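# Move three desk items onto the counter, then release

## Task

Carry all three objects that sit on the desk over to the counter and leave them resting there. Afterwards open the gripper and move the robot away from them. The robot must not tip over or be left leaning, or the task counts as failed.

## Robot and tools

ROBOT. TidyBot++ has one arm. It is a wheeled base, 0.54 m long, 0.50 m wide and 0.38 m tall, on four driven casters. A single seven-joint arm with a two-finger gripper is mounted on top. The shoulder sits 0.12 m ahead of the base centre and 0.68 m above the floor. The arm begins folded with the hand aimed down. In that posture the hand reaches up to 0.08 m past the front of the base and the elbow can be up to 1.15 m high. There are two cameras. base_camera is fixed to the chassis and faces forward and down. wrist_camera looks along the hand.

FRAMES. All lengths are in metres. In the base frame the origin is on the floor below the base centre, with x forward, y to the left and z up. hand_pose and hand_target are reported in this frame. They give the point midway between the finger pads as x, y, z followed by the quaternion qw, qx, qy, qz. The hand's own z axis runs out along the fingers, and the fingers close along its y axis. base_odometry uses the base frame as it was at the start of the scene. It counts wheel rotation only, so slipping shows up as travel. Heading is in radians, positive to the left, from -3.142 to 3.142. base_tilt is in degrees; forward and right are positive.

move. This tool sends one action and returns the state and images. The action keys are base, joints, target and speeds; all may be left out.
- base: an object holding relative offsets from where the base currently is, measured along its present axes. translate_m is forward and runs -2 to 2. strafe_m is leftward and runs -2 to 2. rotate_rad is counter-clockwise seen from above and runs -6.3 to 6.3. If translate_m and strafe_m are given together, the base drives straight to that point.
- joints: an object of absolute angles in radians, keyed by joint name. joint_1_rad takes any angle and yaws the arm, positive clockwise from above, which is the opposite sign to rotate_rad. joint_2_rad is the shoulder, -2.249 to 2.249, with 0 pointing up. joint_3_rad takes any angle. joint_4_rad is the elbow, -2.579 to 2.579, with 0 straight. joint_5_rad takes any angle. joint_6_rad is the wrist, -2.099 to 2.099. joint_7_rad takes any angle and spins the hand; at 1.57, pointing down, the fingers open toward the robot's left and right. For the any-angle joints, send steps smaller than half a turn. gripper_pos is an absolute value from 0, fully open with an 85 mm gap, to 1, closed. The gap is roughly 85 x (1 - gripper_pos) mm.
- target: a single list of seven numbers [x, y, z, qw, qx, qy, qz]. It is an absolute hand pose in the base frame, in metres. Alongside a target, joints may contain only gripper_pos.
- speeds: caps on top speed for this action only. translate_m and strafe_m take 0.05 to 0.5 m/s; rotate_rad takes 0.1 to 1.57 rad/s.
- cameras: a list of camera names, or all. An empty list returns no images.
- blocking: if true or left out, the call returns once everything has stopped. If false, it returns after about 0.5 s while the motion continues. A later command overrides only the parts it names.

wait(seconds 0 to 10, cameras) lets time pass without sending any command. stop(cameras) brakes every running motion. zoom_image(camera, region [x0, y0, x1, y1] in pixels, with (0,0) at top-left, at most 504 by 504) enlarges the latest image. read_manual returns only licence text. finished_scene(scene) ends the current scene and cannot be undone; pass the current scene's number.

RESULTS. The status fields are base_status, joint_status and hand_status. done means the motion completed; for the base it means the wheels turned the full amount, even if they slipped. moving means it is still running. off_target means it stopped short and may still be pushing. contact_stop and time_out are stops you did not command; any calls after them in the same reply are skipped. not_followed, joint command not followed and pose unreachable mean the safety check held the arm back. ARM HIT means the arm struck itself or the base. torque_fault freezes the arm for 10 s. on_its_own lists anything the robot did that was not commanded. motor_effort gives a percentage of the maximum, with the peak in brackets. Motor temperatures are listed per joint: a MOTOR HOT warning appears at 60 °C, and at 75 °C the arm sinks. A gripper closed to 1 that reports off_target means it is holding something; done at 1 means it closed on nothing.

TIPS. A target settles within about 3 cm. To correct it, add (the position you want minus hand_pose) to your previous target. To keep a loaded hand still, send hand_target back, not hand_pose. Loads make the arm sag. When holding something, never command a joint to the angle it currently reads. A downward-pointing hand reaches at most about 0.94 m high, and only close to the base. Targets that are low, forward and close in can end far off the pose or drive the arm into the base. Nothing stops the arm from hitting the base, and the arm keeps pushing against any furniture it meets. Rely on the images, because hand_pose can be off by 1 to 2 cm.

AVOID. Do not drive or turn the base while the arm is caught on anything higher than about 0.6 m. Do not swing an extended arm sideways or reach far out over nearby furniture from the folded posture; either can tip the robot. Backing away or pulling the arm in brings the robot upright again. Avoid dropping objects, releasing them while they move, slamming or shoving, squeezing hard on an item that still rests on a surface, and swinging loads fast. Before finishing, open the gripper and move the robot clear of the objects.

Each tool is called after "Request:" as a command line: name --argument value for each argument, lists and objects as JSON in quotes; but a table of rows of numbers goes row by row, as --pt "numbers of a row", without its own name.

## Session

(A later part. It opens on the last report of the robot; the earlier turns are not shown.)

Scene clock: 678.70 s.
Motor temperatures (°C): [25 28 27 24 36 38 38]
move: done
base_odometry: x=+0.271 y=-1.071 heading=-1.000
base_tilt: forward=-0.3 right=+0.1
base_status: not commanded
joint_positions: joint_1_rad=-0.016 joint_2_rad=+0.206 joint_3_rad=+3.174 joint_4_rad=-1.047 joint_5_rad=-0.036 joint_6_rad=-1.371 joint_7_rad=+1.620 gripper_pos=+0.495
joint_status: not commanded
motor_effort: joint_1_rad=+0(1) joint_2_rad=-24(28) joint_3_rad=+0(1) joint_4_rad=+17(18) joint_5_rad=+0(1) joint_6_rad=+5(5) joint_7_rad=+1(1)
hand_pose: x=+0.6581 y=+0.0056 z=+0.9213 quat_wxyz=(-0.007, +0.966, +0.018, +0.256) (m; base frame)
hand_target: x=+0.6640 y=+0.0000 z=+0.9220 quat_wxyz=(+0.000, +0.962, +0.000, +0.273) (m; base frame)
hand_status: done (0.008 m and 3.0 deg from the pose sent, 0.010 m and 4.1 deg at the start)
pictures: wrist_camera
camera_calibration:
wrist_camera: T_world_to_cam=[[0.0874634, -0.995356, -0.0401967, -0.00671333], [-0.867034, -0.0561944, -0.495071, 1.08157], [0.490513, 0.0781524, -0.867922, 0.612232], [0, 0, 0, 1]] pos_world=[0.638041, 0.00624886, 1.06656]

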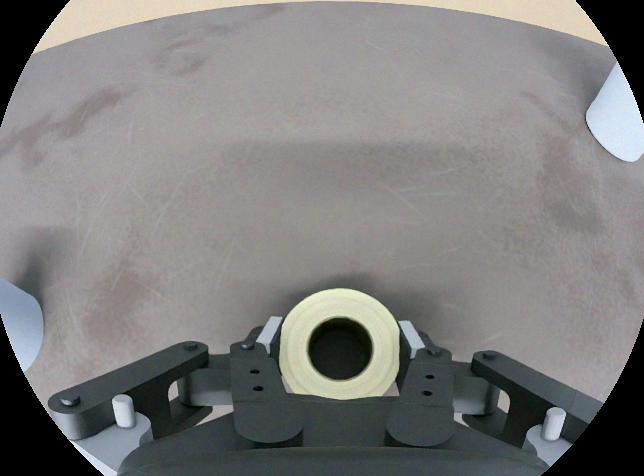

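Contact. Release and retreat.

Request:
move --joints '{"gripper_pos": 0.4}' --cameras '[]'

Request:
move --joints '{"gripper_pos": 0.0}' --cameras '[]'

Request:
move --target '[0.63, 0.0, 0.98, 0, 0.962, 0, 0.273]' --cameras '["wrist_camera"]'

Request:
move --target '[0.58, 0.0, 1.10, 0, 0.887, 0, 0.4617]' --cameras '[]'

Request:
move --base '{"translate_m": -0.5}'

Scene clock: 687.57 s.
Motor temperatures (°C): [24 28 27 24 36 38 38]
move: done
base_odometry: x=+0.271 y=-1.071 heading=-1.000
base_tilt: forward=-0.3 right=+0.0
base_status: not commanded
joint_positions: joint_1_rad=-0.016 joint_2_rad=+0.206 joint_3_rad=+3.174 joint_4_rad=-1.053 joint_5_rad=-0.036 joint_6_rad=-1.370 joint_7_rad=+1.620 gripper_pos=+0.400
joint_status: all done
motor_effort: joint_1_rad=+0(1) joint_2_rad=-25(28) joint_3_rad=+1(2) joint_4_rad=+17(19) joint_5_rad=-1(1) joint_6_rad=+4(5) joint_7_rad=+1(1)
hand_pose: x=+0.6575 y=+0.0056 z=+0.9190 quat_wxyz=(-0.007, +0.967, +0.018, +0.254) (m; base frame)
hand_target: x=+0.6640 y=+0.0000 z=+0.9220 quat_wxyz=(+0.000, +0.962, +0.000, +0.273) (m; base frame)
hand_status: not commanded
pictures: none
No camera images: "cameras" was empty.

Scene clock: 688.33 s.
Motor temperatures (°C): [24 28 27 24 36 38 38]
move: done
base_odometry: x=+0.271 y=-1.071 heading=-1.000
base_tilt: forward=-0.4 right=+0.1
base_status: not commanded
joint_positions: joint_1_rad=-0.016 joint_2_rad=+0.206 joint_3_rad=+3.174 joint_4_rad=-1.059 joint_5_rad=-0.036 joint_6_rad=-1.370 joint_7_rad=+1.620 gripper_pos=+0.000
joint_status: all done
motor_effort: joint_1_rad=+0(0) joint_2_rad=-28(29) joint_3_rad=+0(2) joint_4_rad=+19(19) joint_5_rad=-1(1) joint_6_rad=+5(5) joint_7_rad=+1(1)
hand_pose: x=+0.6565 y=+0.0056 z=+0.9164 quat_wxyz=(-0.007, +0.968, +0.018, +0.251) (m; base frame)
hand_target: x=+0.6640 y=+0.0000 z=+0.9220 quat_wxyz=(+0.000, +0.962, +0.000, +0.273) (m; base frame)
hand_status: not commanded
pictures: none
No camera images: "cameras" was empty.

Scene clock: 689.47 s.
Motor temperatures (°C): [24 28 27 24 36 38 38]
move: done
base_odometry: x=+0.271 y=-1.071 heading=-1.000
base_tilt: forward=-0.3 right=+0.0
base_status: not commanded
joint_positions: joint_1_rad=-0.016 joint_2_rad=+0.189 joint_3_rad=+3.174 joint_4_rad=-0.938 joint_5_rad=-0.036 joint_6_rad=-1.459 joint_7_rad=+1.620 gripper_pos=+0.000
joint_status: not commanded
motor_effort: joint_1_rad=+0(0) joint_2_rad=-27(30) joint_3_rad=+0(2) joint_4_rad=+18(20) joint_5_rad=+0(1) joint_6_rad=+5(5) joint_7_rad=+1(1)
hand_pose: x=+0.6467 y=+0.0060 z=+0.9656 quat_wxyz=(-0.006, +0.961, +0.020, +0.275) (m; base frame)
hand_target: x=+0.6300 y=+0.0000 z=+0.9799 quat_wxyz=(+0.000, +0.962, +0.000, +0.273) (m; base frame)
hand_status: done (0.023 m and 2.4 deg from the pose sent, 0.069 m and 3.4 deg at the start)
pictures: wrist_camera
camera_calibration:
wrist_camera: T_world_to_cam=[[0.0919423, -0.995129, -0.0355536, -0.0108128], [-0.847029, -0.0593869, -0.528219, 1.11268], [0.523535, 0.0786806, -0.848363, 0.616073], [0, 0, 0, 1]] pos_world=[0.62093, 0.00684543, 1.11001]

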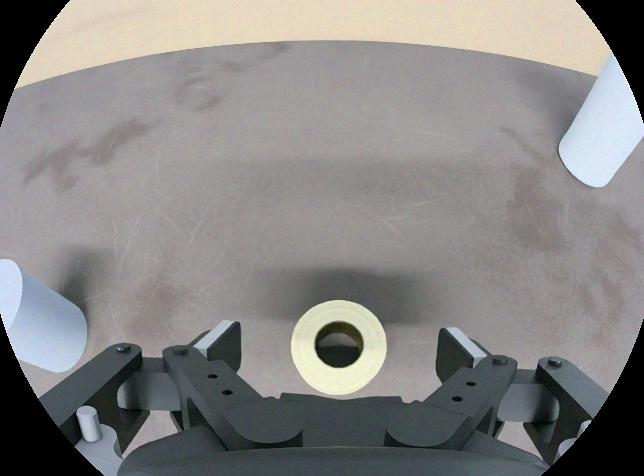

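Scene clock: 691.13 s.
Motor temperatures (°C): [24 28 27 24 36 38 38]
move: done
base_odometry: x=+0.271 y=-1.071 heading=-1.000
base_tilt: forward=-0.3 right=+0.0
base_status: not commanded
joint_positions: joint_1_rad=-0.016 joint_2_rad=-0.119 joint_3_rad=+3.173 joint_4_rad=-1.066 joint_5_rad=-0.036 joint_6_rad=-1.284 joint_7_rad=+1.620 gripper_pos=+0.000
joint_status: not commanded
motor_effort: joint_1_rad=+0(0) joint_2_rad=-15(29) joint_3_rad=-1(1) joint_4_rad=+18(20) joint_5_rad=+0(1) joint_6_rad=+8(8) joint_7_rad=+0(1)
hand_pose: x=+0.5705 y=+0.0034 z=+1.0925 quat_wxyz=(-0.005, +0.898, +0.017, +0.440) (m; base frame)
hand_target: x=+0.5800 y=+0.0000 z=+1.1000 quat_wxyz=(+0.000, +0.887, +0.000, +0.462) (m; base frame)
hand_status: done (0.013 m and 3.5 deg from the pose sent, 0.150 m and 23.2 deg at the start)
pictures: none
No camera images: "cameras" was empty.

Scene clock: 693.47 s.
Motor temperatures (°C): [24 28 27 24 36 38 38]
move: done
base_odometry: x=+0.001 y=-0.650 heading=-1.000
base_tilt: forward=-0.4 right=+0.1
base_status: done
joint_positions: joint_1_rad=-0.016 joint_2_rad=-0.129 joint_3_rad=+3.171 joint_4_rad=-1.070 joint_5_rad=-0.033 joint_6_rad=-1.278 joint_7_rad=+1.620 gripper_pos=+0.000
joint_status: not commanded
motor_effort: joint_1_rad=+0(3) joint_2_rad=-14(19) joint_3_rad=+0(4) joint_4_rad=+17(19) joint_5_rad=-1(2) joint_6_rad=+8(8) joint_7_rad=+1(1)
hand_pose: x=+0.5674 y=+0.0036 z=+1.0962 quat_wxyz=(-0.004, +0.895, +0.018, +0.445) (m; base frame)
hand_target: x=+0.5800 y=+0.0000 z=+1.1000 quat_wxyz=(+0.000, +0.887, +0.000, +0.462) (m; base frame)
hand_status: not commanded
pictures: base_camera, wrist_camera
camera_calibration:
wrist_camera: T_world_to_cam=[[0.0951845, -0.995445, -0.00548968, -0.0360722], [-0.602142, -0.0531837, -0.796616, 1.26968], [0.792695, 0.079131, -0.604461, 0.34838], [0, 0, 0, 1]] pos_world=[0.491802, 0.00405073, 1.22183]

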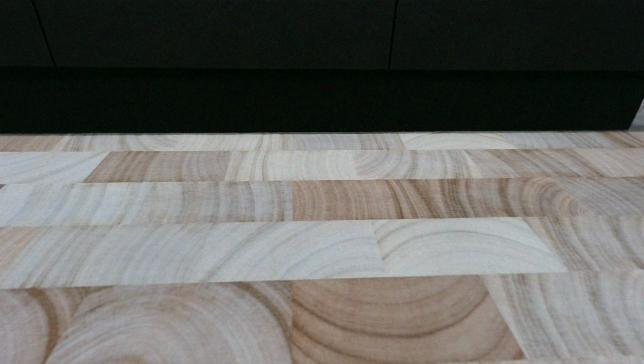

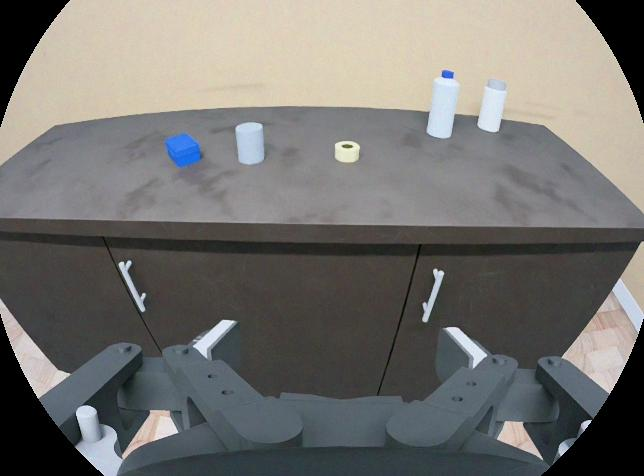

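All three things are on the counter.

Request:
finished_scene --scene 2

The scene is finished: the task was done.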